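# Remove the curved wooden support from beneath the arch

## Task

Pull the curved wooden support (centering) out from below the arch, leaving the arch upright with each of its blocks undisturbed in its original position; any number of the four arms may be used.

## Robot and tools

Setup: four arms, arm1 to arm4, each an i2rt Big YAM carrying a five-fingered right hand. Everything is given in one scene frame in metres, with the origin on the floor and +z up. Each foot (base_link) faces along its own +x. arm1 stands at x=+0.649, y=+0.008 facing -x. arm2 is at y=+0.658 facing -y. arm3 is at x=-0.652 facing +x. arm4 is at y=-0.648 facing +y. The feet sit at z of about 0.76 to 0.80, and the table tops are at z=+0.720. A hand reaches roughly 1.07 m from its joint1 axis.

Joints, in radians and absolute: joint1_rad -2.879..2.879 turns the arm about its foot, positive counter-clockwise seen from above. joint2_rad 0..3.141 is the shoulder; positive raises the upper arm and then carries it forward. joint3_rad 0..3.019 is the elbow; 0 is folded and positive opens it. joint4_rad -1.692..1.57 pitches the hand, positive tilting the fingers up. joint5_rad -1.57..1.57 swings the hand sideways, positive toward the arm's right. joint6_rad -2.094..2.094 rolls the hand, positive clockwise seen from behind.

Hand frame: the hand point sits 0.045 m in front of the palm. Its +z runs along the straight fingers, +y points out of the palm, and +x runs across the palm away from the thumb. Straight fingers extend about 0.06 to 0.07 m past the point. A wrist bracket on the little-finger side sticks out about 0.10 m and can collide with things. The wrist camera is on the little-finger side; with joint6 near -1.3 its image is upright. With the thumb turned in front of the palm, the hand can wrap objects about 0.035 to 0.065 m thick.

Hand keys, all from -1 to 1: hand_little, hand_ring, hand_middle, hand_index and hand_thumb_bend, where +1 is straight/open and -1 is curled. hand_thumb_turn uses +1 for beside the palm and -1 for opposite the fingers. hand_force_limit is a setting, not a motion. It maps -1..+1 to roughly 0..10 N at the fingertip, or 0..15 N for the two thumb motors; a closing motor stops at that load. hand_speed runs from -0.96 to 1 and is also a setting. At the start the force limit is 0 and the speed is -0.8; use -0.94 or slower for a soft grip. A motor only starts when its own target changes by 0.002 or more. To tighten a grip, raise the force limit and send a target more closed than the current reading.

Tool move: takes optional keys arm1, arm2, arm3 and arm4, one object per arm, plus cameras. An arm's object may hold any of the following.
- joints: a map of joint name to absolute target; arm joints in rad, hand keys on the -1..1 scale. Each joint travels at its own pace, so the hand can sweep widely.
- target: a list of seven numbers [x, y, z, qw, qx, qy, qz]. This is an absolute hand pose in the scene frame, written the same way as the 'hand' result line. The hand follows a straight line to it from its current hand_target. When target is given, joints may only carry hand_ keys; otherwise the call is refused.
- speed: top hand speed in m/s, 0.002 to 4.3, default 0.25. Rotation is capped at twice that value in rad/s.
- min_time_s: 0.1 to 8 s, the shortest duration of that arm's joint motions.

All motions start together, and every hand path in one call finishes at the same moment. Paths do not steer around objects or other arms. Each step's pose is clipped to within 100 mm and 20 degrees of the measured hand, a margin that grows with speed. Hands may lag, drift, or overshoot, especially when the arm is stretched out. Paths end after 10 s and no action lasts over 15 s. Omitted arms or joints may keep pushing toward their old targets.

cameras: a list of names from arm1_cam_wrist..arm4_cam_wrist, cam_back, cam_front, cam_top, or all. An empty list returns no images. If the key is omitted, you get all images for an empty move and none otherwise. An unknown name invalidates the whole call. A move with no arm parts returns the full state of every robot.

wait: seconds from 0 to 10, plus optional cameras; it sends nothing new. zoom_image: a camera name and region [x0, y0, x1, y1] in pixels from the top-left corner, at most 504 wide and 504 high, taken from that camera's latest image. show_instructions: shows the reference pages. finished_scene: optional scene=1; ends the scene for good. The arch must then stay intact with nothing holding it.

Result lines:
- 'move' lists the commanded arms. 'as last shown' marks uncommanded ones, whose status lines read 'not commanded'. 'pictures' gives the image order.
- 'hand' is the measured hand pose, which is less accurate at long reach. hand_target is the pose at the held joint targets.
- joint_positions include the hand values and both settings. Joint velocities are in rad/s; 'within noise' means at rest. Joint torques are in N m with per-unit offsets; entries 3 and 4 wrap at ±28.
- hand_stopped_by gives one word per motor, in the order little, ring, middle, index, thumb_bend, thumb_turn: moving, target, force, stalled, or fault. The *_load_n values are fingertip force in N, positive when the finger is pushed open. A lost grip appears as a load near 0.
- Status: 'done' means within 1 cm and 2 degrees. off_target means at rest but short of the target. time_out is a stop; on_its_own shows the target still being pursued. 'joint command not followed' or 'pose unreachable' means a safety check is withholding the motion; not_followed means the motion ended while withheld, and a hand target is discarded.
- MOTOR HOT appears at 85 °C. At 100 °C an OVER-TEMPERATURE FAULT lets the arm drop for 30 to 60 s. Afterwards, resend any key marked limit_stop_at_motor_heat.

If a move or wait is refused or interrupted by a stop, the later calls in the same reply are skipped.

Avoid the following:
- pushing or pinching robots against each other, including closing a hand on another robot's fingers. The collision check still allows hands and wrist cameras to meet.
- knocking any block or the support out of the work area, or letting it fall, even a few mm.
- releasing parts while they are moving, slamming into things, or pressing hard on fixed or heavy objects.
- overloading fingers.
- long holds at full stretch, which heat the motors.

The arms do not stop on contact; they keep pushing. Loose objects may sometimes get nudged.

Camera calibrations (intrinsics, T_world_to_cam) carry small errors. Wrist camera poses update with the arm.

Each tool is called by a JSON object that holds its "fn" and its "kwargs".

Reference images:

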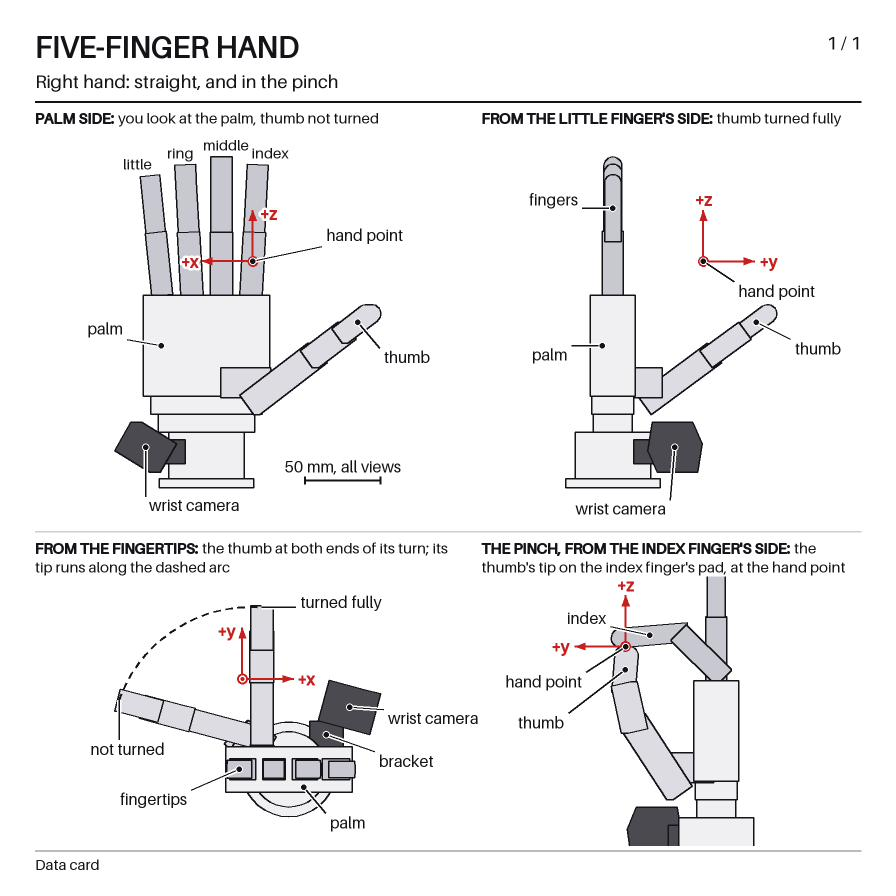

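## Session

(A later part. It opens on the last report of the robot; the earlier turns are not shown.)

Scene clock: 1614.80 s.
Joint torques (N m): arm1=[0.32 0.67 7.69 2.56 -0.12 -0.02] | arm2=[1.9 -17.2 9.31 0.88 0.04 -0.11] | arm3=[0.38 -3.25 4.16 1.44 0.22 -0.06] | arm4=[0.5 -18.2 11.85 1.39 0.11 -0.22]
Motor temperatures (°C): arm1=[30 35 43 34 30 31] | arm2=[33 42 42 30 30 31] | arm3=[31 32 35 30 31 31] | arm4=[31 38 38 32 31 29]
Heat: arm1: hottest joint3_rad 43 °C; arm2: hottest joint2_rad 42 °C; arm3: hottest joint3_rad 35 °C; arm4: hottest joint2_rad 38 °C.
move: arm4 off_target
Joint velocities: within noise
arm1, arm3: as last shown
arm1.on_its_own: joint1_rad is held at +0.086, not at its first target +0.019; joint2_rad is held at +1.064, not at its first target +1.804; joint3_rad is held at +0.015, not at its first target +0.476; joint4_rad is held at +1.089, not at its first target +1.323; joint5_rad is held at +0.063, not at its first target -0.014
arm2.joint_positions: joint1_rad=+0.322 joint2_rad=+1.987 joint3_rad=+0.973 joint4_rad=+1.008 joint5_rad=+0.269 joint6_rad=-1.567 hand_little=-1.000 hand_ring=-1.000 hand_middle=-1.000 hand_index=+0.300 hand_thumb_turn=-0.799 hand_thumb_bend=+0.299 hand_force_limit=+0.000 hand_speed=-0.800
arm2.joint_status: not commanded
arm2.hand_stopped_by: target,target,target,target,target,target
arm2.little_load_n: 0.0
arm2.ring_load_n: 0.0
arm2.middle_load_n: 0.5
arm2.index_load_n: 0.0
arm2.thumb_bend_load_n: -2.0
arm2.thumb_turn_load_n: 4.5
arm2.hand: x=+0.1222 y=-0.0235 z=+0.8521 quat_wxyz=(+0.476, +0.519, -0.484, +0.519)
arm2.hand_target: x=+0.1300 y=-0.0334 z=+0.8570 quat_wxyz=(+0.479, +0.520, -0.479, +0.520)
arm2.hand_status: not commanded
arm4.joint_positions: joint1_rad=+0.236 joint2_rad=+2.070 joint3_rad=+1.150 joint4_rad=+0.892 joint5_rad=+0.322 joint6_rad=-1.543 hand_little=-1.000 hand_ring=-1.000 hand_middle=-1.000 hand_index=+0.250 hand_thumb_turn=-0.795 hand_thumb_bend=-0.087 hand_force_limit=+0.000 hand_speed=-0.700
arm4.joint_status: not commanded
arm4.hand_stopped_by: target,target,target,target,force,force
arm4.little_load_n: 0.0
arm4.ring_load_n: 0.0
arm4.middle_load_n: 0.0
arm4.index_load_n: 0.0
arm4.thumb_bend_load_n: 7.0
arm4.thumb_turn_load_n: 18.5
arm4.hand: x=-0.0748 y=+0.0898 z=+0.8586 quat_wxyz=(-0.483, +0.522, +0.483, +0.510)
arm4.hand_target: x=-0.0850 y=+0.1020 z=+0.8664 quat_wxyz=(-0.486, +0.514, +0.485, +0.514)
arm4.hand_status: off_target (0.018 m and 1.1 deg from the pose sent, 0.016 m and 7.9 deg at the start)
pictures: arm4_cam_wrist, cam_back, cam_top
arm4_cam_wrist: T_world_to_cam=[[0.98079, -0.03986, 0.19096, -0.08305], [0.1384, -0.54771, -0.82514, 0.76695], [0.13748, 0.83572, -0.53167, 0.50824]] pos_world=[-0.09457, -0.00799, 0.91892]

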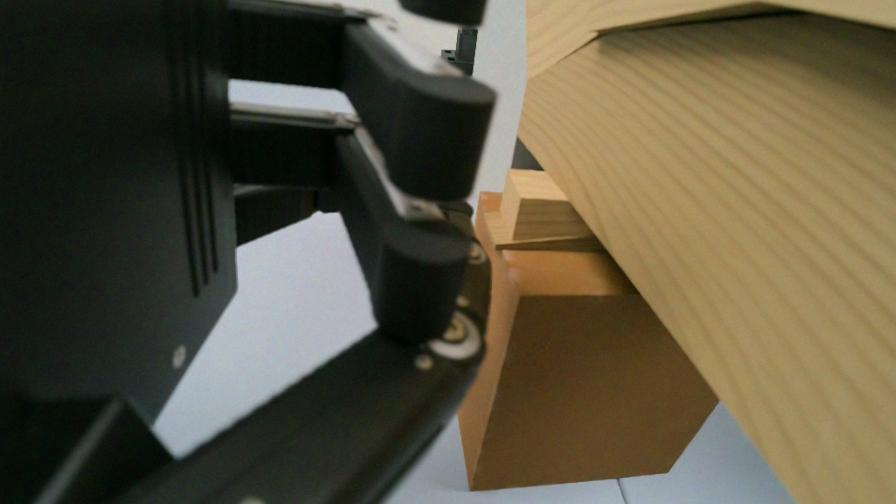

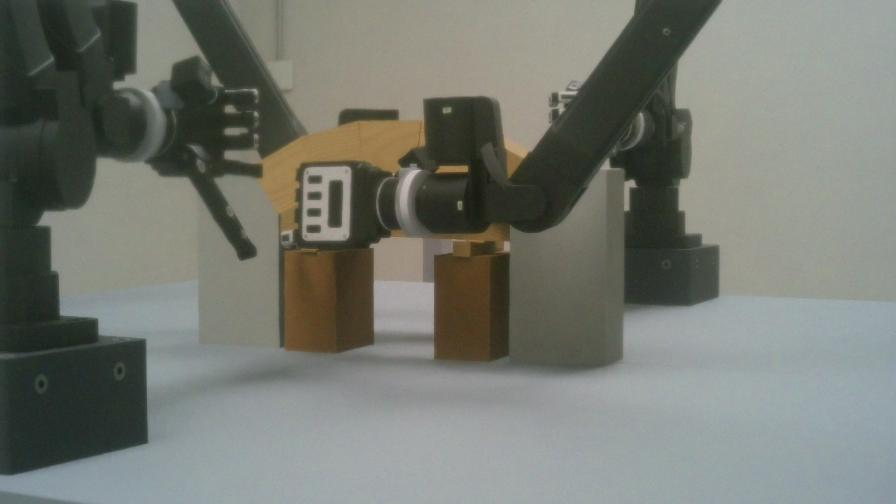

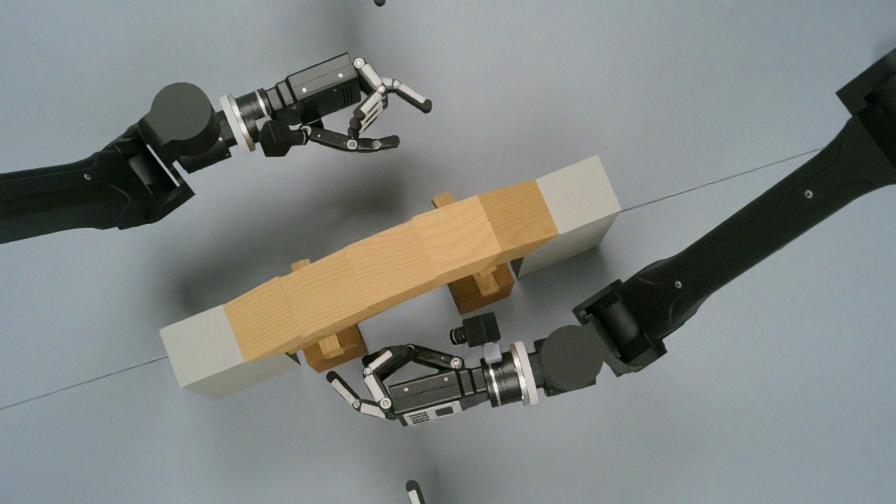

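{"fn": "move", "kwargs": {"arm4": {"target":[-0.062,0.108,0.859,0.4852,-0.5144,-0.4852,-0.5144],"speed":0.03}, "cameras": ["cam_top","cam_back"]}}

{"fn": "zoom_image", "kwargs": {"camera": "cam_top", "region": [280, 310, 400, 410]}}

{"fn": "zoom_image", "kwargs": {"camera": "cam_back", "region": [230, 200, 410, 300]}}

Scene clock: 1630.33 s.
Joint torques (N m): arm1=[0.44 0.09 7.6 2.61 -0.12 0] | arm2=[2.02 -17.26 9.32 0.87 0.04 -0.11] | arm3=[0.38 -3.08 4.22 1.46 0.23 -0.11] | arm4=[-0.91 -17.9 11.55 1.99 -0.04 -0.26]
Motor temperatures (°C): arm1=[30 35 43 34 30 31] | arm2=[33 42 42 30 30 31] | arm3=[31 32 35 30 31 31] | arm4=[31 38 41 31 31 29]
Heat: arm1: hottest joint3_rad 43 °C; arm2: hottest joint2_rad 42 °C; arm3: hottest joint3_rad 35 °C; arm4: hottest joint3_rad 41 °C.
move: arm4 off_target
Joint velocities: within noise
arm1, arm2: as last shown
arm1.ring_load_n: 0.5
arm1.on_its_own: joint1_rad is held at +0.086, not at its first target +0.019; joint2_rad is held at +1.064, not at its first target +1.804; joint3_rad is held at +0.015, not at its first target +0.476; joint4_rad is held at +1.089, not at its first target +1.323; joint5_rad is held at +0.063, not at its first target -0.014
arm3.joint_positions: joint1_rad=+0.318 joint2_rad=+1.223 joint3_rad=+0.090 joint4_rad=+1.154 joint5_rad=+0.226 joint6_rad=-1.567 hand_little=-1.000 hand_ring=-1.000 hand_middle=-1.000 hand_index=+1.000 hand_thumb_turn=+1.000 hand_thumb_bend=+1.000 hand_force_limit=+0.000 hand_speed=-0.800
arm3.joint_status: not commanded
arm3.hand_stopped_by: target,target,target,target,target,target
arm3.little_load_n: 0.0
arm3.ring_load_n: 0.5
arm3.middle_load_n: 0.0
arm3.index_load_n: 0.0
arm3.thumb_bend_load_n: 0.0
arm3.thumb_turn_load_n: 0.0
arm3.hand: x=-0.2682 y=+0.0191 z=+0.9326 quat_wxyz=(-0.029, +0.702, +0.023, +0.711)
arm3.hand_target: x=-0.2700 y=+0.0219 z=+0.9299 quat_wxyz=(-0.029, +0.706, +0.029, +0.707)
arm3.hand_status: not commanded
arm4.joint_positions: joint1_rad=+0.213 joint2_rad=+2.081 joint3_rad=+1.150 joint4_rad=+0.892 joint5_rad=+0.287 joint6_rad=-1.543 hand_little=-1.000 hand_ring=-1.000 hand_middle=-1.000 hand_index=+0.250 hand_thumb_turn=-0.795 hand_thumb_bend=-0.087 hand_force_limit=+0.000 hand_speed=-0.700
arm4.joint_status: not commanded
arm4.hand_stopped_by: target,target,target,target,force,force
arm4.little_load_n: 0.0
arm4.ring_load_n: 0.0
arm4.middle_load_n: 0.0
arm4.index_load_n: 0.0
arm4.thumb_bend_load_n: 7.0
arm4.thumb_turn_load_n: 19.0
arm4.hand: x=-0.0644 y=+0.0934 z=+0.8503 quat_wxyz=(-0.483, +0.521, +0.490, +0.505)
arm4.hand_target: x=-0.0617 y=+0.1070 z=+0.8592 quat_wxyz=(-0.485, +0.514, +0.485, +0.514)
arm4.hand_status: off_target (0.017 m and 1.5 deg from the pose sent, 0.022 m and 1.1 deg at the start)
pictures: cam_back, cam_top

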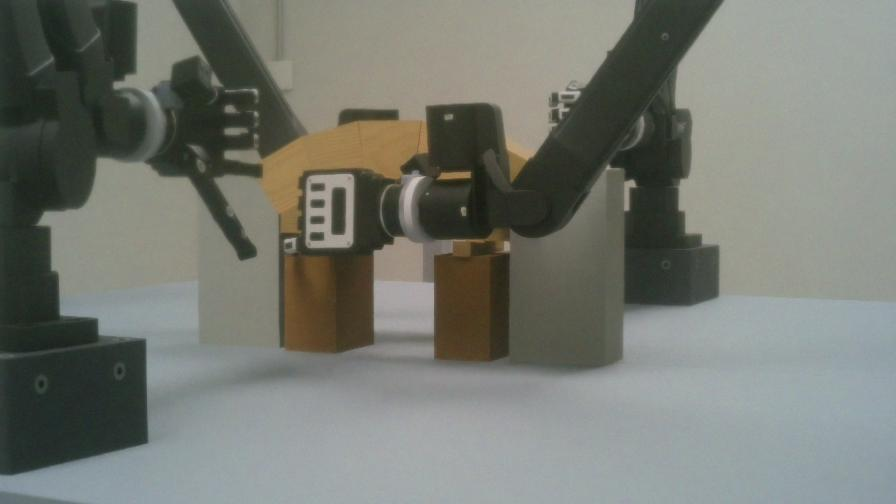

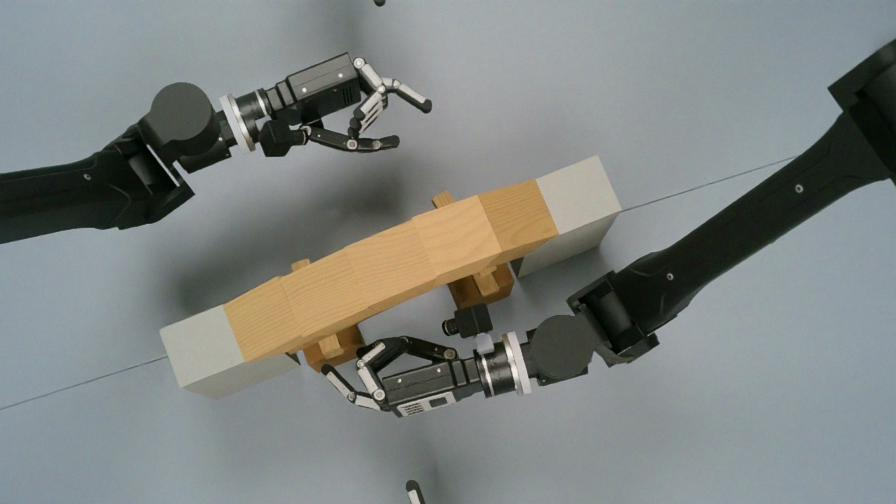

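Scaled by 4.200 from the camera's image (finer frame: 1280x720).

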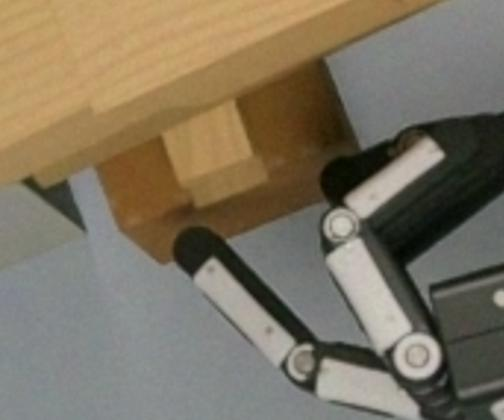

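Scaled by 2.800 from the camera's image (finer frame: 1280x720).

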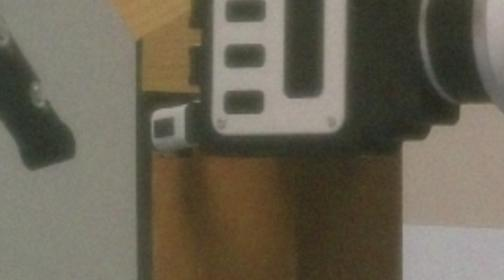

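{"fn": "move", "kwargs": {"arm4": {"target":[-0.042,0.113,0.866,0.4852,-0.5144,-0.4852,-0.5144],"speed":0.03}, "cameras": ["cam_top","cam_back"]}}

{"fn": "zoom_image", "kwargs": {"camera": "cam_top", "region": [280, 310, 400, 410]}}

{"fn": "zoom_image", "kwargs": {"camera": "cam_back", "region": [230, 200, 410, 300]}}

Scene clock: 1642.80 s.
Joint torques (N m): arm1=[0.15 0.03 7.83 2.58 -0.12 0.03] | arm2=[1.9 -17.26 9.32 0.85 0.04 -0.11] | arm3=[0.26 -3.19 4.23 1.47 0.24 -0.06] | arm4=[-2.32 -19.25 11.64 1.46 0.07 -0.24]
Motor temperatures (°C): arm1=[30 35 43 34 30 31] | arm2=[33 42 42 30 30 31] | arm3=[31 32 35 30 31 31] | arm4=[31 37 42 32 31 29]
Heat: arm1: hottest joint3_rad 43 °C; arm2: hottest joint2_rad 42 °C; arm3: hottest joint3_rad 35 °C; arm4: hottest joint3_rad 42 °C.
move: arm4 off_target
Joint velocities: within noise
arm1, arm2, arm3: as last shown
arm1.ring_load_n: 0.0
arm1.on_its_own: joint1_rad is held at +0.086, not at its first target +0.019; joint2_rad is held at +1.064, not at its first target +1.804; joint3_rad is held at +0.015, not at its first target +0.476; joint4_rad is held at +1.089, not at its first target +1.323; joint5_rad is held at +0.063, not at its first target -0.014
arm2.thumb_bend_load_n: -1.5
arm2.thumb_turn_load_n: 4.0
arm3.ring_load_n: 0.0
arm4.joint_positions: joint1_rad=+0.192 joint2_rad=+2.081 joint3_rad=+1.150 joint4_rad=+0.892 joint5_rad=+0.248 joint6_rad=-1.543 hand_little=-1.000 hand_ring=-1.000 hand_middle=-1.000 hand_index=+0.250 hand_thumb_turn=-0.795 hand_thumb_bend=-0.087 hand_force_limit=+0.000 hand_speed=-0.700
arm4.joint_status: not commanded
arm4.hand_stopped_by: target,target,target,target,force,force
arm4.little_load_n: 0.0
arm4.ring_load_n: 0.0
arm4.middle_load_n: 0.0
arm4.index_load_n: 0.0
arm4.thumb_bend_load_n: 7.0
arm4.thumb_turn_load_n: 19.0
arm4.hand: x=-0.0557 y=+0.0973 z=+0.8503 quat_wxyz=(-0.487, +0.518, +0.494, +0.500)
arm4.hand_target: x=-0.0417 y=+0.1115 z=+0.8664 quat_wxyz=(-0.485, +0.514, +0.485, +0.514)
arm4.hand_status: off_target (0.026 m and 2.0 deg from the pose sent, 0.034 m and 1.5 deg at the start)
pictures: cam_back, cam_top

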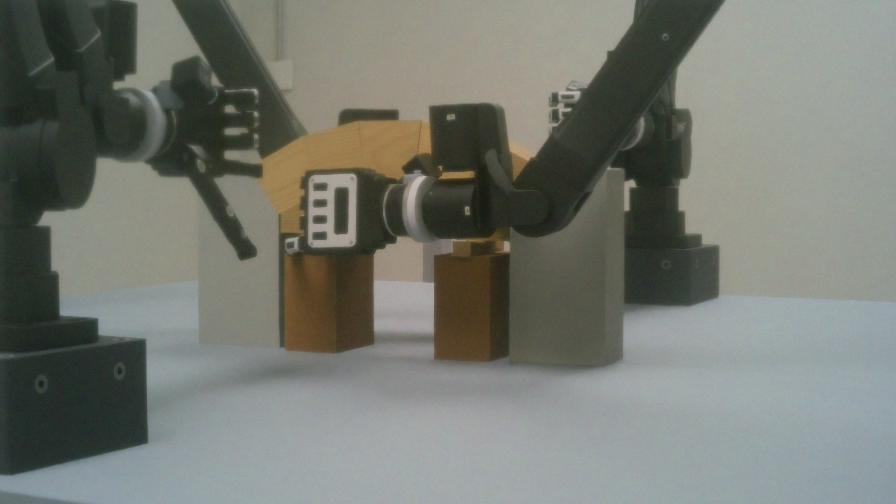

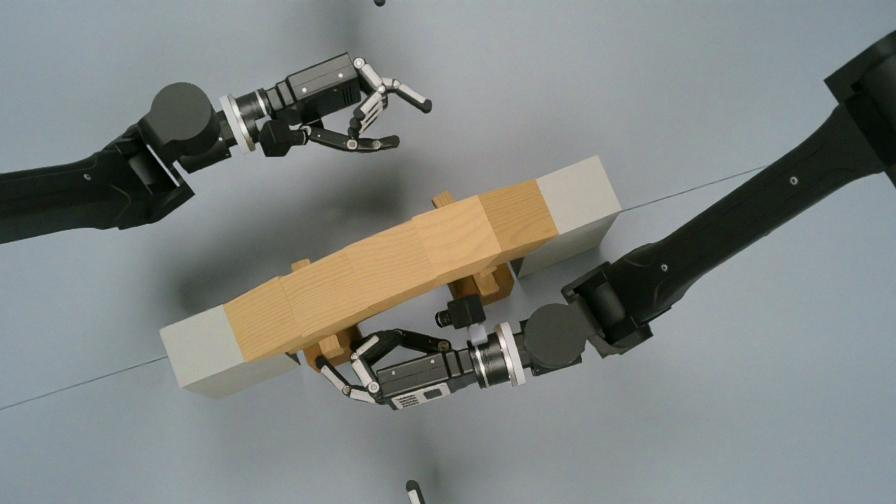

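Scaled by 4.200 from the camera's image (finer frame: 1280x720).

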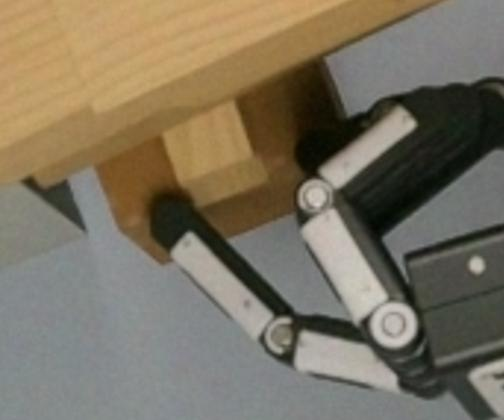

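Scaled by 2.800 from the camera's image (finer frame: 1280x720).

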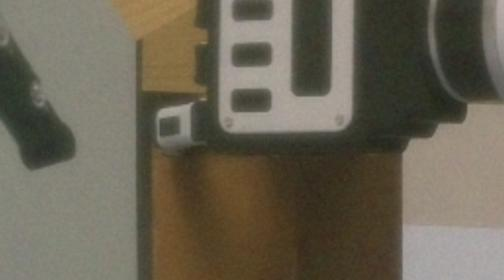

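{"fn": "move", "kwargs": {"arm4": {"target":[-0.07,0.113,0.873,0.4852,-0.5144,-0.4852,-0.5144],"speed":0.03}, "cameras": []}}

{"fn": "move", "kwargs": {"arm4": {"target":[-0.042,0.113,0.873,0.4852,-0.5144,-0.4852,-0.5144],"speed":0.03}, "cameras": ["cam_top","cam_back"]}}

{"fn": "zoom_image", "kwargs": {"camera": "cam_top", "region": [280, 310, 400, 410]}}

{"fn": "zoom_image", "kwargs": {"camera": "cam_back", "region": [230, 200, 410, 300]}}

Scene clock: 1654.17 s.
Joint torques (N m): arm1=[0.32 -0.15 7.83 2.59 -0.09 0.02] | arm2=[1.96 -17.2 9.29 0.88 0.04 -0.1] | arm3=[0.44 -3.31 4.22 1.39 0.21 -0.06] | arm4=[0.67 -20.07 11.92 1.32 0.11 -0.23]
Motor temperatures (°C): arm1=[30 35 43 34 30 31] | arm2=[33 42 42 30 30 31] | arm3=[31 32 35 30 31 31] | arm4=[31 36 43 31 31 29]
Heat: arm1: hottest joint3_rad 43 °C; arm2: hottest joint2_rad 42 °C; arm3: hottest joint3_rad 35 °C; arm4: hottest joint3_rad 43 °C.
move: arm4 off_target
Joint velocities: within noise
arm1, arm2, arm3: as last shown
arm1.ring_load_n: 0.5
arm1.on_its_own: joint1_rad is held at +0.086, not at its first target +0.019; joint2_rad is held at +1.064, not at its first target +1.804; joint3_rad is held at +0.015, not at its first target +0.476; joint4_rad is held at +1.089, not at its first target +1.323; joint5_rad is held at +0.063, not at its first target -0.014
arm2.thumb_bend_load_n: -2.0
arm4.joint_positions: joint1_rad=+0.207 joint2_rad=+2.081 joint3_rad=+1.169 joint4_rad=+0.869 joint5_rad=+0.293 joint6_rad=-1.543 hand_little=-1.000 hand_ring=-1.000 hand_middle=-1.000 hand_index=+0.250 hand_thumb_turn=-0.795 hand_thumb_bend=-0.087 hand_force_limit=+0.000 hand_speed=-0.700
arm4.joint_status: not commanded
arm4.hand_stopped_by: target,target,target,target,force,force
arm4.little_load_n: 0.0
arm4.ring_load_n: 0.0
arm4.middle_load_n: 0.0
arm4.index_load_n: 0.0
arm4.thumb_bend_load_n: 7.0
arm4.thumb_turn_load_n: 19.0
arm4.hand: x=-0.0600 y=+0.0988 z=+0.8540 quat_wxyz=(-0.478, +0.525, +0.488, +0.507)
arm4.hand_target: x=-0.0699 y=+0.1118 z=+0.8735 quat_wxyz=(-0.485, +0.514, +0.485, +0.514)
arm4.hand_status: off_target (0.026 m and 1.7 deg from the pose sent, 0.031 m and 2.0 deg at the start)

Scene clock: 1655.60 s.
Joint torques (N m): arm1=[0.21 0.32 7.87 2.4 -0.11 -0.01] | arm2=[1.96 -17.32 9.32 0.91 0.05 -0.11] | arm3=[0.56 -3.43 4.14 1.5 0.21 -0.08] | arm4=[-2.14 -20.54 10.25 1.76 0.03 -0.24]
Motor temperatures (°C): arm1=[30 35 43 34 30 31] | arm2=[33 42 42 30 30 31] | arm3=[31 32 35 30 31 31] | arm4=[31 36 43 31 31 29]
Heat: arm1: hottest joint3_rad 43 °C; arm2: hottest joint2_rad 42 °C; arm3: hottest joint3_rad 35 °C; arm4: hottest joint3_rad 43 °C.
move: arm4 off_target
Joint velocities: within noise
arm1.joint_positions: joint1_rad=+0.090 joint2_rad=+1.060 joint3_rad=+0.003 joint4_rad=+1.071 joint5_rad=+0.066 joint6_rad=-1.580 hand_little=-1.000 hand_ring=-1.000 hand_middle=-1.000 hand_index=+1.000 hand_thumb_turn=+1.000 hand_thumb_bend=+1.000 hand_force_limit=+0.000 hand_speed=-0.800
arm1.joint_status: not commanded
arm1.hand_stopped_by: target,target,target,target,target,target
arm1.little_load_n: 0.0
arm1.ring_load_n: 0.0
arm1.middle_load_n: 0.0
arm1.index_load_n: 0.0
arm1.thumb_bend_load_n: 0.0
arm1.thumb_turn_load_n: 0.0
arm1.on_its_own: joint1_rad is held at +0.086, not at its first target +0.019; joint2_rad is held at +1.064, not at its first target +1.804; joint3_rad is held at +0.015, not at its first target +0.476; joint4_rad is held at +1.089, not at its first target +1.323; joint5_rad is held at +0.063, not at its first target -0.014
arm1.hand: x=+0.2944 y=+0.0337 z=+0.9312 quat_wxyz=(+0.713, +0.026, -0.700, +0.025)
arm1.hand_target: x=+0.2895 y=+0.0338 z=+0.9400 quat_wxyz=(+0.722, +0.025, -0.691, +0.026)
arm1.hand_status: not commanded
arm2, arm3: as last shown
arm2.thumb_turn_load_n: 4.5
arm3.thumb_bend_load_n: 0.5
arm4.joint_positions: joint1_rad=+0.190 joint2_rad=+2.081 joint3_rad=+1.169 joint4_rad=+0.869 joint5_rad=+0.249 joint6_rad=-1.543 hand_little=-1.000 hand_ring=-1.000 hand_middle=-1.000 hand_index=+0.250 hand_thumb_turn=-0.795 hand_thumb_bend=-0.087 hand_force_limit=+0.000 hand_speed=-0.700
arm4.joint_status: not commanded
arm4.hand_stopped_by: target,target,target,target,force,force
arm4.little_load_n: 0.0
arm4.ring_load_n: 0.0
arm4.middle_load_n: 0.0
arm4.index_load_n: 0.0
arm4.thumb_bend_load_n: 7.0
arm4.thumb_turn_load_n: 18.5
arm4.hand: x=-0.0559 y=+0.1029 z=+0.8539 quat_wxyz=(-0.486, +0.519, +0.495, +0.500)
arm4.hand_target: x=-0.0419 y=+0.1121 z=+0.8733 quat_wxyz=(-0.485, +0.514, +0.485, +0.515)
arm4.hand_status: off_target (0.026 m and 2.1 deg from the pose sent, 0.030 m and 1.7 deg at the start)
pictures: cam_back, cam_top

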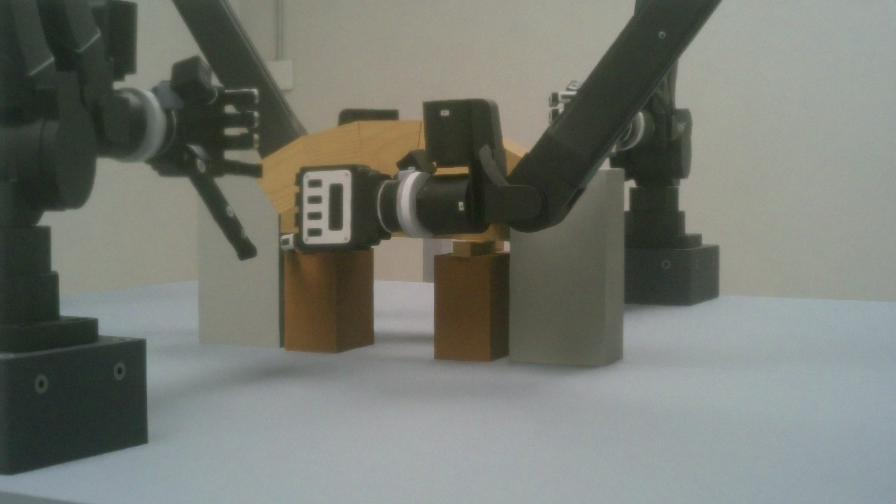

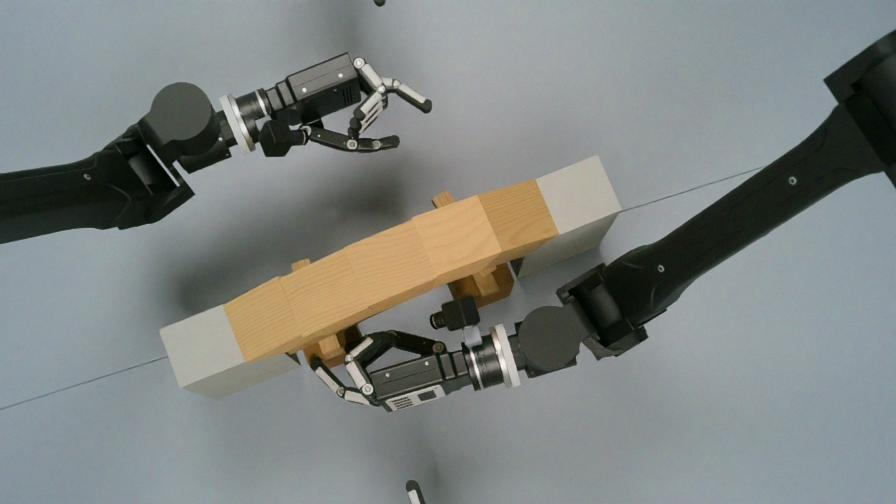

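Scaled by 4.200 from the camera's image (finer frame: 1280x720).

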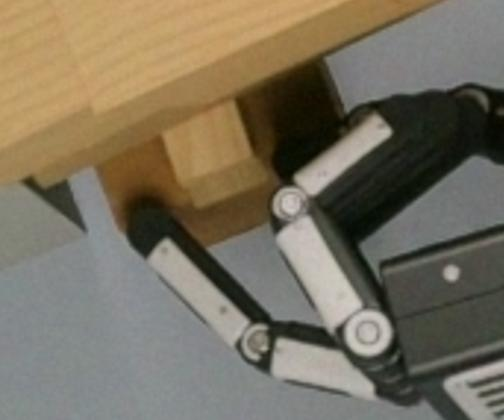

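Scaled by 2.800 from the camera's image (finer frame: 1280x720).

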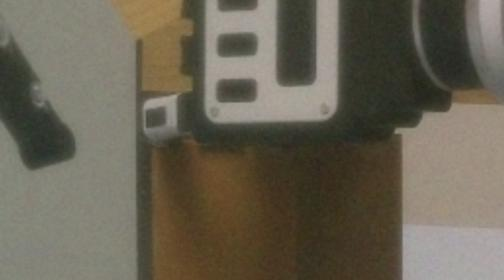

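{"fn": "move", "kwargs": {"arm4": {"joints": {"hand_index": -0.05, "hand_force_limit": -0.5, "hand_speed": -0.9}}, "cameras": ["cam_top", "cam_back"]}}

{"fn": "zoom_image", "kwargs": {"camera": "cam_top", "region": [280, 310, 400, 410]}}

{"fn": "zoom_image", "kwargs": {"camera": "cam_back", "region": [230, 200, 410, 300]}}

Scene clock: 1683.07 s.
Joint torques (N m): arm1=[0.62 -0.03 7.75 2.48 -0.11 0.01] | arm2=[1.9 -17.2 9.31 0.88 0.04 -0.1] | arm3=[0.32 -3.19 4.11 1.48 0.26 -0.07] | arm4=[-2.14 -20.89 10.26 1.72 0.25 -0.24]
Motor temperatures (°C): arm1=[30 35 43 34 30 31] | arm2=[33 42 43 30 30 31] | arm3=[31 32 35 30 31 31] | arm4=[31 36 42 31 31 29]
Heat: arm1: hottest joint3_rad 43 °C; arm2: hottest joint3_rad 43 °C; arm3: hottest joint3_rad 35 °C; arm4: hottest joint3_rad 42 °C.
move: arm4 off_target
Joint velocities: within noise
arm1, arm2, arm3: as last shown
arm1.on_its_own: joint1_rad is held at +0.086, not at its first target +0.019; joint2_rad is held at +1.064, not at its first target +1.804; joint3_rad is held at +0.015, not at its first target +0.476; joint4_rad is held at +1.089, not at its first target +1.323; joint5_rad is held at +0.063, not at its first target -0.014
arm2.thumb_turn_load_n: 4.0
arm3.thumb_bend_load_n: 0.0
arm4.joint_positions: joint1_rad=+0.190 joint2_rad=+2.081 joint3_rad=+1.169 joint4_rad=+0.869 joint5_rad=+0.242 joint6_rad=-1.543 hand_little=-1.000 hand_ring=-1.000 hand_middle=-1.000 hand_index=+0.158 hand_thumb_turn=-0.795 hand_thumb_bend=-0.087 hand_force_limit=-0.500 hand_speed=-0.900
arm4.joint_status: hand_index off_target (ended at +0.158, target -0.050); the others done
arm4.hand_stopped_by: target,target,target,force,force,force
arm4.little_load_n: 0.0
arm4.ring_load_n: 0.0
arm4.middle_load_n: 0.0
arm4.index_load_n: 2.0
arm4.thumb_bend_load_n: 7.0
arm4.thumb_turn_load_n: 19.0
arm4.hand: x=-0.0572 y=+0.1033 z=+0.8539 quat_wxyz=(-0.487, +0.517, +0.497, +0.498)
arm4.hand_target: x=-0.0420 y=+0.1122 z=+0.8733 quat_wxyz=(-0.485, +0.514, +0.485, +0.515)
arm4.hand_status: not commanded
pictures: cam_back, cam_top

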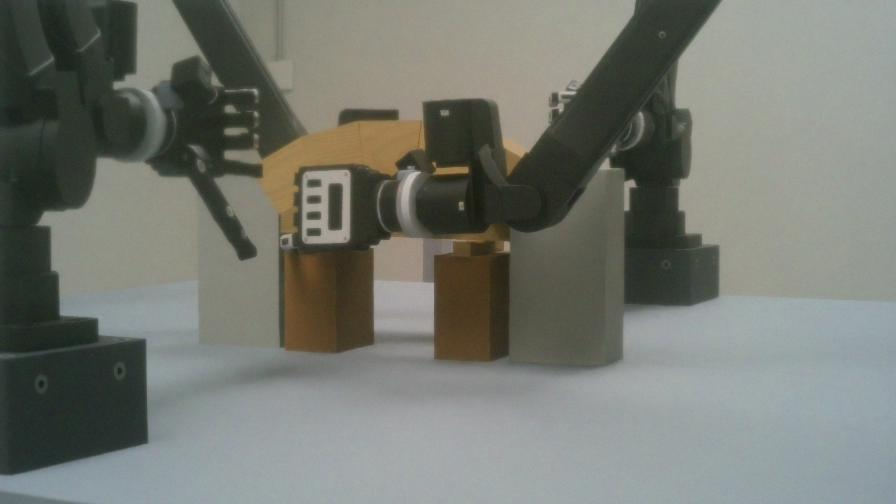

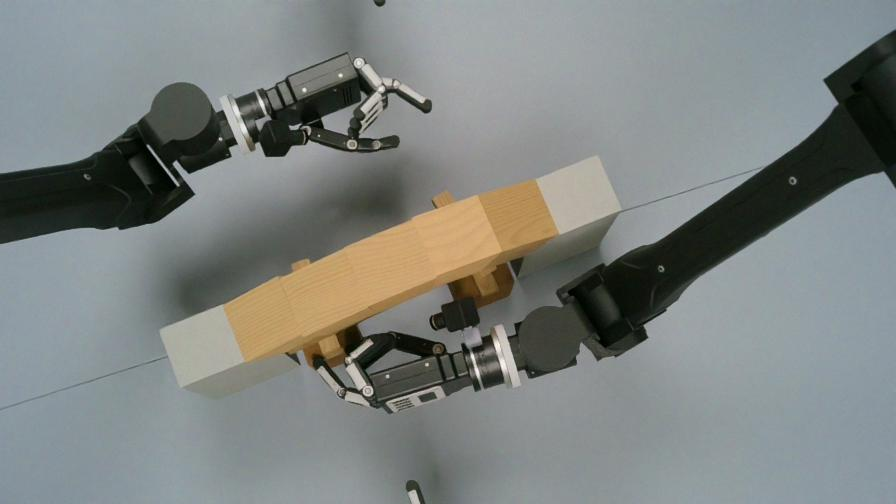

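Scaled by 4.200 from the camera's image (finer frame: 1280x720).

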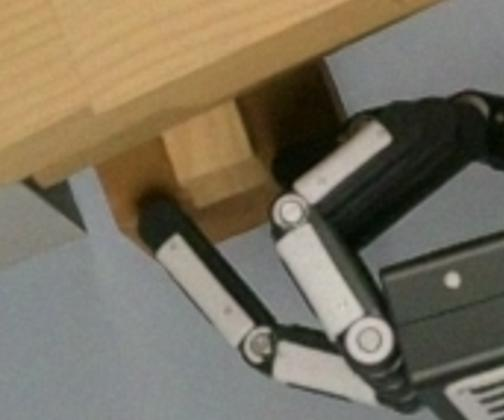

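Scaled by 2.800 from the camera's image (finer frame: 1280x720).

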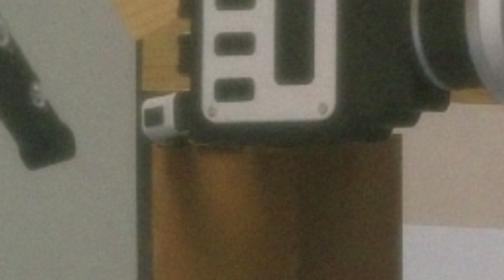

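{"fn": "move", "kwargs": {"cameras": ["arm4_cam_wrist", "arm3_cam_wrist", "cam_front"]}}

{"fn": "zoom_image", "kwargs": {"camera": "arm4_cam_wrist", "region": [300, 100, 600, 400]}}

Scene clock: 1695.60 s.
Joint torques (N m): arm1=[-0.32 -0.03 7.92 2.59 -0.06 0] | arm2=[1.96 -17.26 9.29 0.88 0.04 -0.1] | arm3=[0.21 -3.31 4.3 1.37 0.23 -0.09] | arm4=[-2.26 -20.54 10.43 1.76 0.26 -0.26]
Motor temperatures (°C): arm1=[30 35 43 34 30 31] | arm2=[33 42 43 30 30 31] | arm3=[31 32 35 30 31 31] | arm4=[31 36 42 31 32 29]
Heat: arm1: hottest joint3_rad 43 °C; arm2: hottest joint3_rad 43 °C; arm3: hottest joint3_rad 35 °C; arm4: hottest joint3_rad 42 °C.
Joint velocities: within noise
arm1.joint_positions: joint1_rad=+0.090 joint2_rad=+1.060 joint3_rad=+0.003 joint4_rad=+1.071 joint5_rad=+0.066 joint6_rad=-1.580 hand_little=-1.000 hand_ring=-1.000 hand_middle=-1.000 hand_index=+1.000 hand_thumb_turn=+1.000 hand_thumb_bend=+1.000 hand_force_limit=+0.000 hand_speed=-0.800
arm1.joint_status: not commanded
arm1.hand_stopped_by: target,target,target,target,target,target
arm1.little_load_n: 0.0
arm1.ring_load_n: 0.0
arm1.middle_load_n: 0.0
arm1.index_load_n: 0.0
arm1.thumb_bend_load_n: 0.0
arm1.thumb_turn_load_n: 0.0
arm1.on_its_own: joint1_rad is held at +0.086, not at its first target +0.019; joint2_rad is held at +1.064, not at its first target +1.804; joint3_rad is held at +0.015, not at its first target +0.476; joint4_rad is held at +1.089, not at its first target +1.323; joint5_rad is held at +0.063, not at its first target -0.014
arm1.hand: x=+0.2944 y=+0.0337 z=+0.9312 quat_wxyz=(+0.713, +0.026, -0.700, +0.025) (m; scene frame)
arm1.hand_target: x=+0.2895 y=+0.0338 z=+0.9400 quat_wxyz=(+0.722, +0.025, -0.691, +0.026) (m; scene frame)
arm1.hand_status: not commanded
arm2.joint_positions: joint1_rad=+0.322 joint2_rad=+1.987 joint3_rad=+0.973 joint4_rad=+1.008 joint5_rad=+0.269 joint6_rad=-1.567 hand_little=-1.000 hand_ring=-1.000 hand_middle=-1.000 hand_index=+0.300 hand_thumb_turn=-0.799 hand_thumb_bend=+0.299 hand_force_limit=+0.000 hand_speed=-0.800
arm2.joint_status: not commanded
arm2.hand_stopped_by: target,target,target,target,target,target
arm2.little_load_n: 0.0
arm2.ring_load_n: 0.5
arm2.middle_load_n: 0.5
arm2.index_load_n: 0.0
arm2.thumb_bend_load_n: -2.0
arm2.thumb_turn_load_n: 4.5
arm2.hand: x=+0.1222 y=-0.0235 z=+0.8521 quat_wxyz=(+0.476, +0.519, -0.484, +0.519) (m; scene frame)
arm2.hand_target: x=+0.1300 y=-0.0334 z=+0.8570 quat_wxyz=(+0.479, +0.520, -0.479, +0.520) (m; scene frame)
arm2.hand_status: not commanded
arm3.joint_positions: joint1_rad=+0.318 joint2_rad=+1.223 joint3_rad=+0.090 joint4_rad=+1.154 joint5_rad=+0.226 joint6_rad=-1.567 hand_little=-1.000 hand_ring=-1.000 hand_middle=-1.000 hand_index=+1.000 hand_thumb_turn=+1.000 hand_thumb_bend=+1.000 hand_force_limit=+0.000 hand_speed=-0.800
arm3.joint_status: not commanded
arm3.hand_stopped_by: target,target,target,target,target,target
arm3.little_load_n: 0.0
arm3.ring_load_n: 0.5
arm3.middle_load_n: 0.0
arm3.index_load_n: 0.0
arm3.thumb_bend_load_n: 0.0
arm3.thumb_turn_load_n: 0.0
arm3.hand: x=-0.2682 y=+0.0191 z=+0.9326 quat_wxyz=(-0.029, +0.702, +0.023, +0.711) (m; scene frame)
arm3.hand_target: x=-0.2700 y=+0.0219 z=+0.9299 quat_wxyz=(-0.029, +0.706, +0.029, +0.707) (m; scene frame)
arm3.hand_status: not commanded
arm4.joint_positions: joint1_rad=+0.190 joint2_rad=+2.081 joint3_rad=+1.169 joint4_rad=+0.869 joint5_rad=+0.242 joint6_rad=-1.543 hand_little=-1.000 hand_ring=-1.000 hand_middle=-1.000 hand_index=+0.158 hand_thumb_turn=-0.795 hand_thumb_bend=-0.087 hand_force_limit=-0.500 hand_speed=-0.900
arm4.joint_status: hand_index off_target (ended at +0.158, target -0.050); the others done
arm4.hand_stopped_by: target,target,target,force,force,force
arm4.little_load_n: 0.0
arm4.ring_load_n: -0.5
arm4.middle_load_n: 0.0
arm4.index_load_n: 2.0
arm4.thumb_bend_load_n: 7.0
arm4.thumb_turn_load_n: 19.0
arm4.hand: x=-0.0572 y=+0.1033 z=+0.8539 quat_wxyz=(-0.487, +0.517, +0.497, +0.498) (m; scene frame)
arm4.hand_target: x=-0.0420 y=+0.1122 z=+0.8733 quat_wxyz=(-0.485, +0.514, +0.485, +0.515) (m; scene frame)
arm4.hand_status: not commanded
pictures: arm3_cam_wrist, arm4_cam_wrist, cam_front
camera_calibration:
arm3_cam_wrist: T_world_to_cam=[[0.08571, -0.96322, 0.2547, -0.19084], [-0.48447, -0.26367, -0.83413, 0.65466], [0.8706, -0.0519, -0.48925, 0.8012]] pos_world=[-0.364, 0.03038, 0.98667]
arm4_cam_wrist: T_world_to_cam=[[0.98127, -0.00329, 0.19263, -0.10415], [0.15833, -0.55591, -0.81603, 0.76221], [0.10977, 0.83124, -0.54497, 0.50223]] pos_world=[-0.07362, 0.0059, 0.91575]

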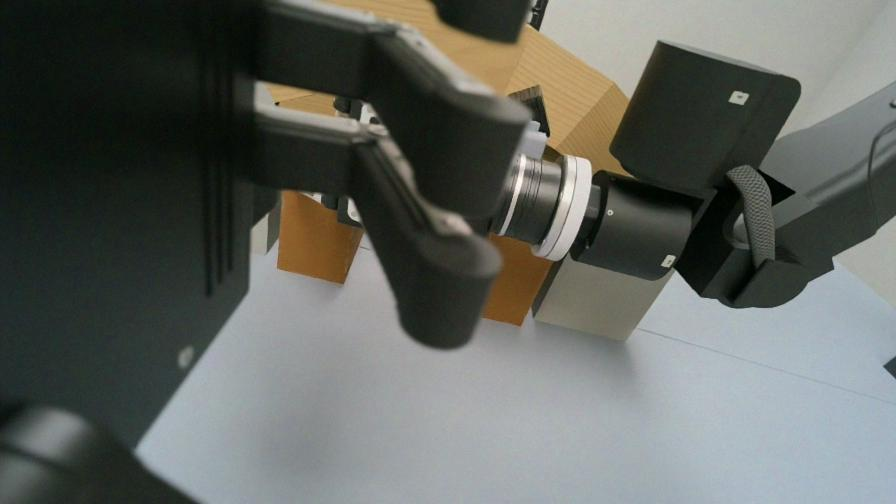

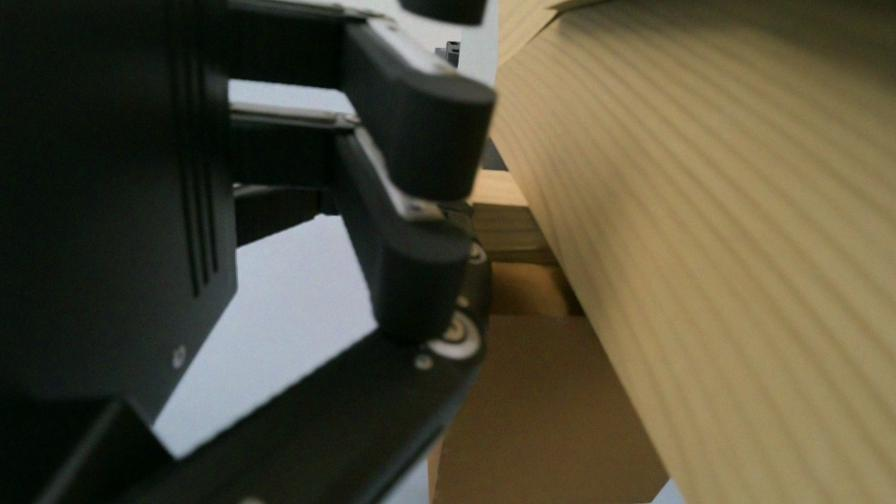

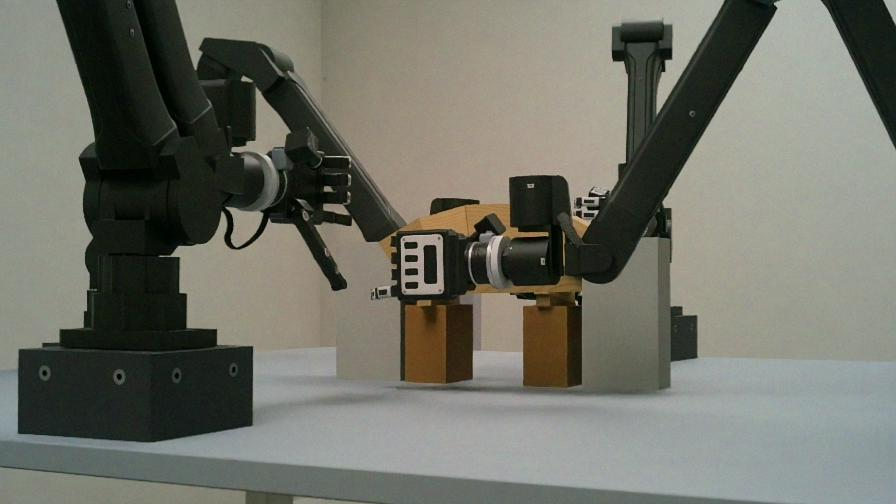

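Scaled by 1.680 from the camera's image (finer frame: 1280x720).

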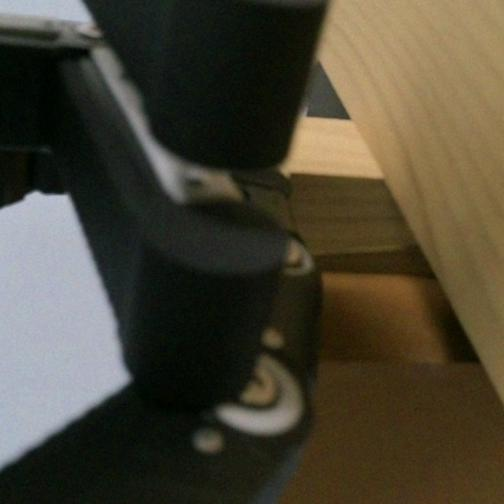

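{"fn": "move", "kwargs": {"arm4": {"target": [-0.042, 0.1122, 0.878, 0.4852, -0.5144, -0.4852, -0.5144], "speed": 0.02}, "cameras": ["cam_back", "cam_top"]}}

{"fn": "zoom_image", "kwargs": {"camera": "cam_back", "region": [230, 200, 410, 300]}}

{"fn": "zoom_image", "kwargs": {"camera": "cam_top", "region": [280, 310, 400, 410]}}

Scene clock: 1713.30 s.
Joint torques (N m): arm1=[0.56 0.38 7.8 2.7 -0.07 0.02] | arm2=[2.02 -17.26 9.31 0.92 0.04 -0.11] | arm3=[0.15 -3.25 4.22 1.48 0.22 -0.08] | arm4=[-2.32 -21.83 10.09 1.42 0.24 -0.24]
Motor temperatures (°C): arm1=[30 35 43 34 30 31] | arm2=[33 42 43 30 30 31] | arm3=[31 32 35 30 31 31] | arm4=[31 36 42 31 32 29]
Heat: arm1: hottest joint3_rad 43 °C; arm2: hottest joint3_rad 43 °C; arm3: hottest joint3_rad 35 °C; arm4: hottest joint3_rad 42 °C.
move: arm4 off_target
Joint velocities: within noise
arm1, arm2, arm3: as last shown
arm1.on_its_own: joint1_rad is held at +0.086, not at its first target +0.019; joint2_rad is held at +1.064, not at its first target +1.804; joint3_rad is held at +0.015, not at its first target +0.476; joint4_rad is held at +1.089, not at its first target +1.323; joint5_rad is held at +0.063, not at its first target -0.014
arm2.ring_load_n: 0.0
arm3.ring_load_n: 0.0
arm4.joint_positions: joint1_rad=+0.190 joint2_rad=+2.081 joint3_rad=+1.169 joint4_rad=+0.869 joint5_rad=+0.242 joint6_rad=-1.543 hand_little=-1.000 hand_ring=-1.000 hand_middle=-1.000 hand_index=+0.158 hand_thumb_turn=-0.795 hand_thumb_bend=-0.087 hand_force_limit=-0.500 hand_speed=-0.900
arm4.joint_status: not commanded
arm4.hand_stopped_by: target,target,target,force,force,force
arm4.little_load_n: 0.0
arm4.ring_load_n: 0.0
arm4.middle_load_n: 0.0
arm4.index_load_n: 2.0
arm4.thumb_bend_load_n: 7.5
arm4.thumb_turn_load_n: 19.0
arm4.hand: x=-0.0572 y=+0.1033 z=+0.8539 quat_wxyz=(-0.487, +0.517, +0.497, +0.498)
arm4.hand_target: x=-0.0420 y=+0.1114 z=+0.8780 quat_wxyz=(-0.485, +0.514, +0.485, +0.514)
arm4.hand_status: off_target (0.030 m and 2.3 deg from the pose sent, 0.030 m and 2.3 deg at the start)

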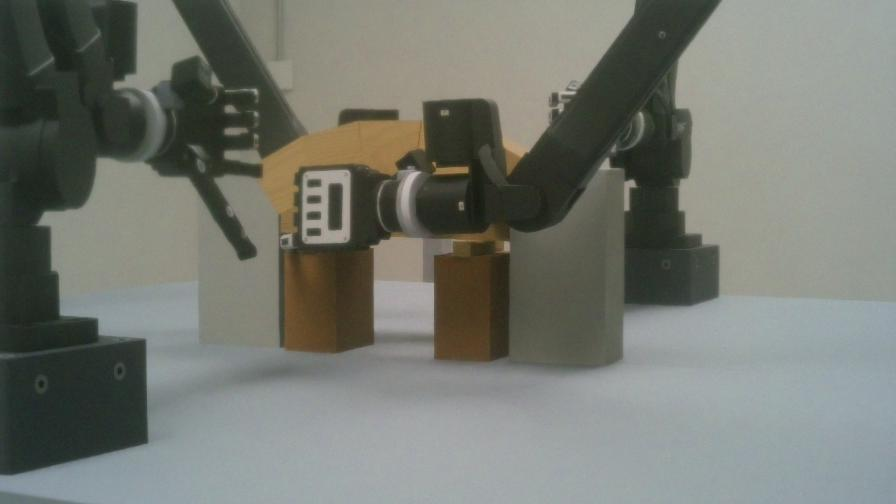

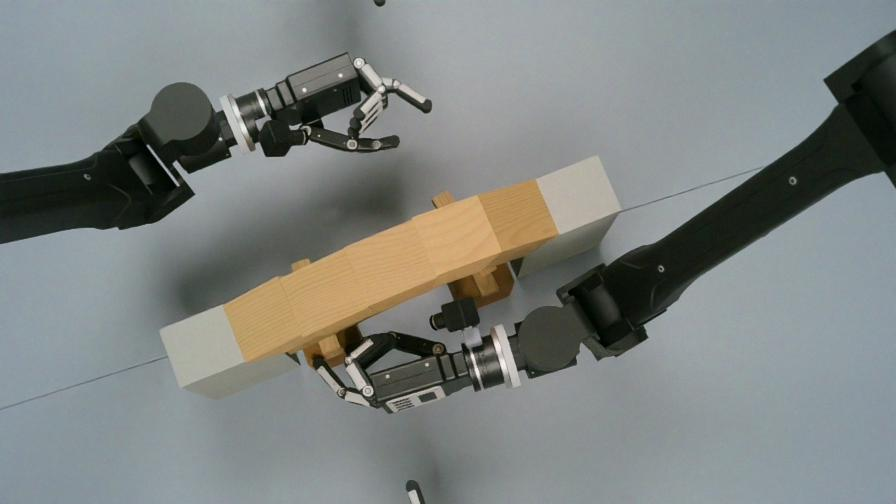

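Scaled by 2.800 from the camera's image (finer frame: 1280x720).

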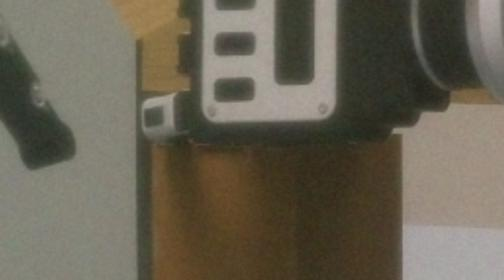

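Scaled by 4.200 from the camera's image (finer frame: 1280x720).

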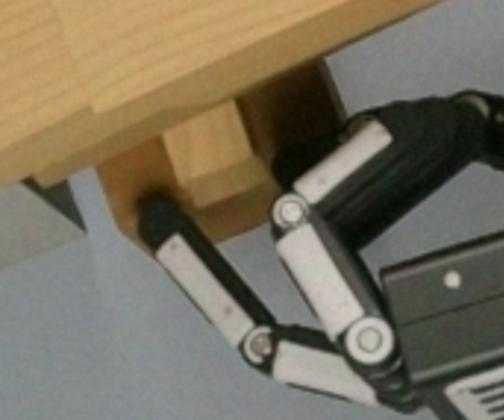

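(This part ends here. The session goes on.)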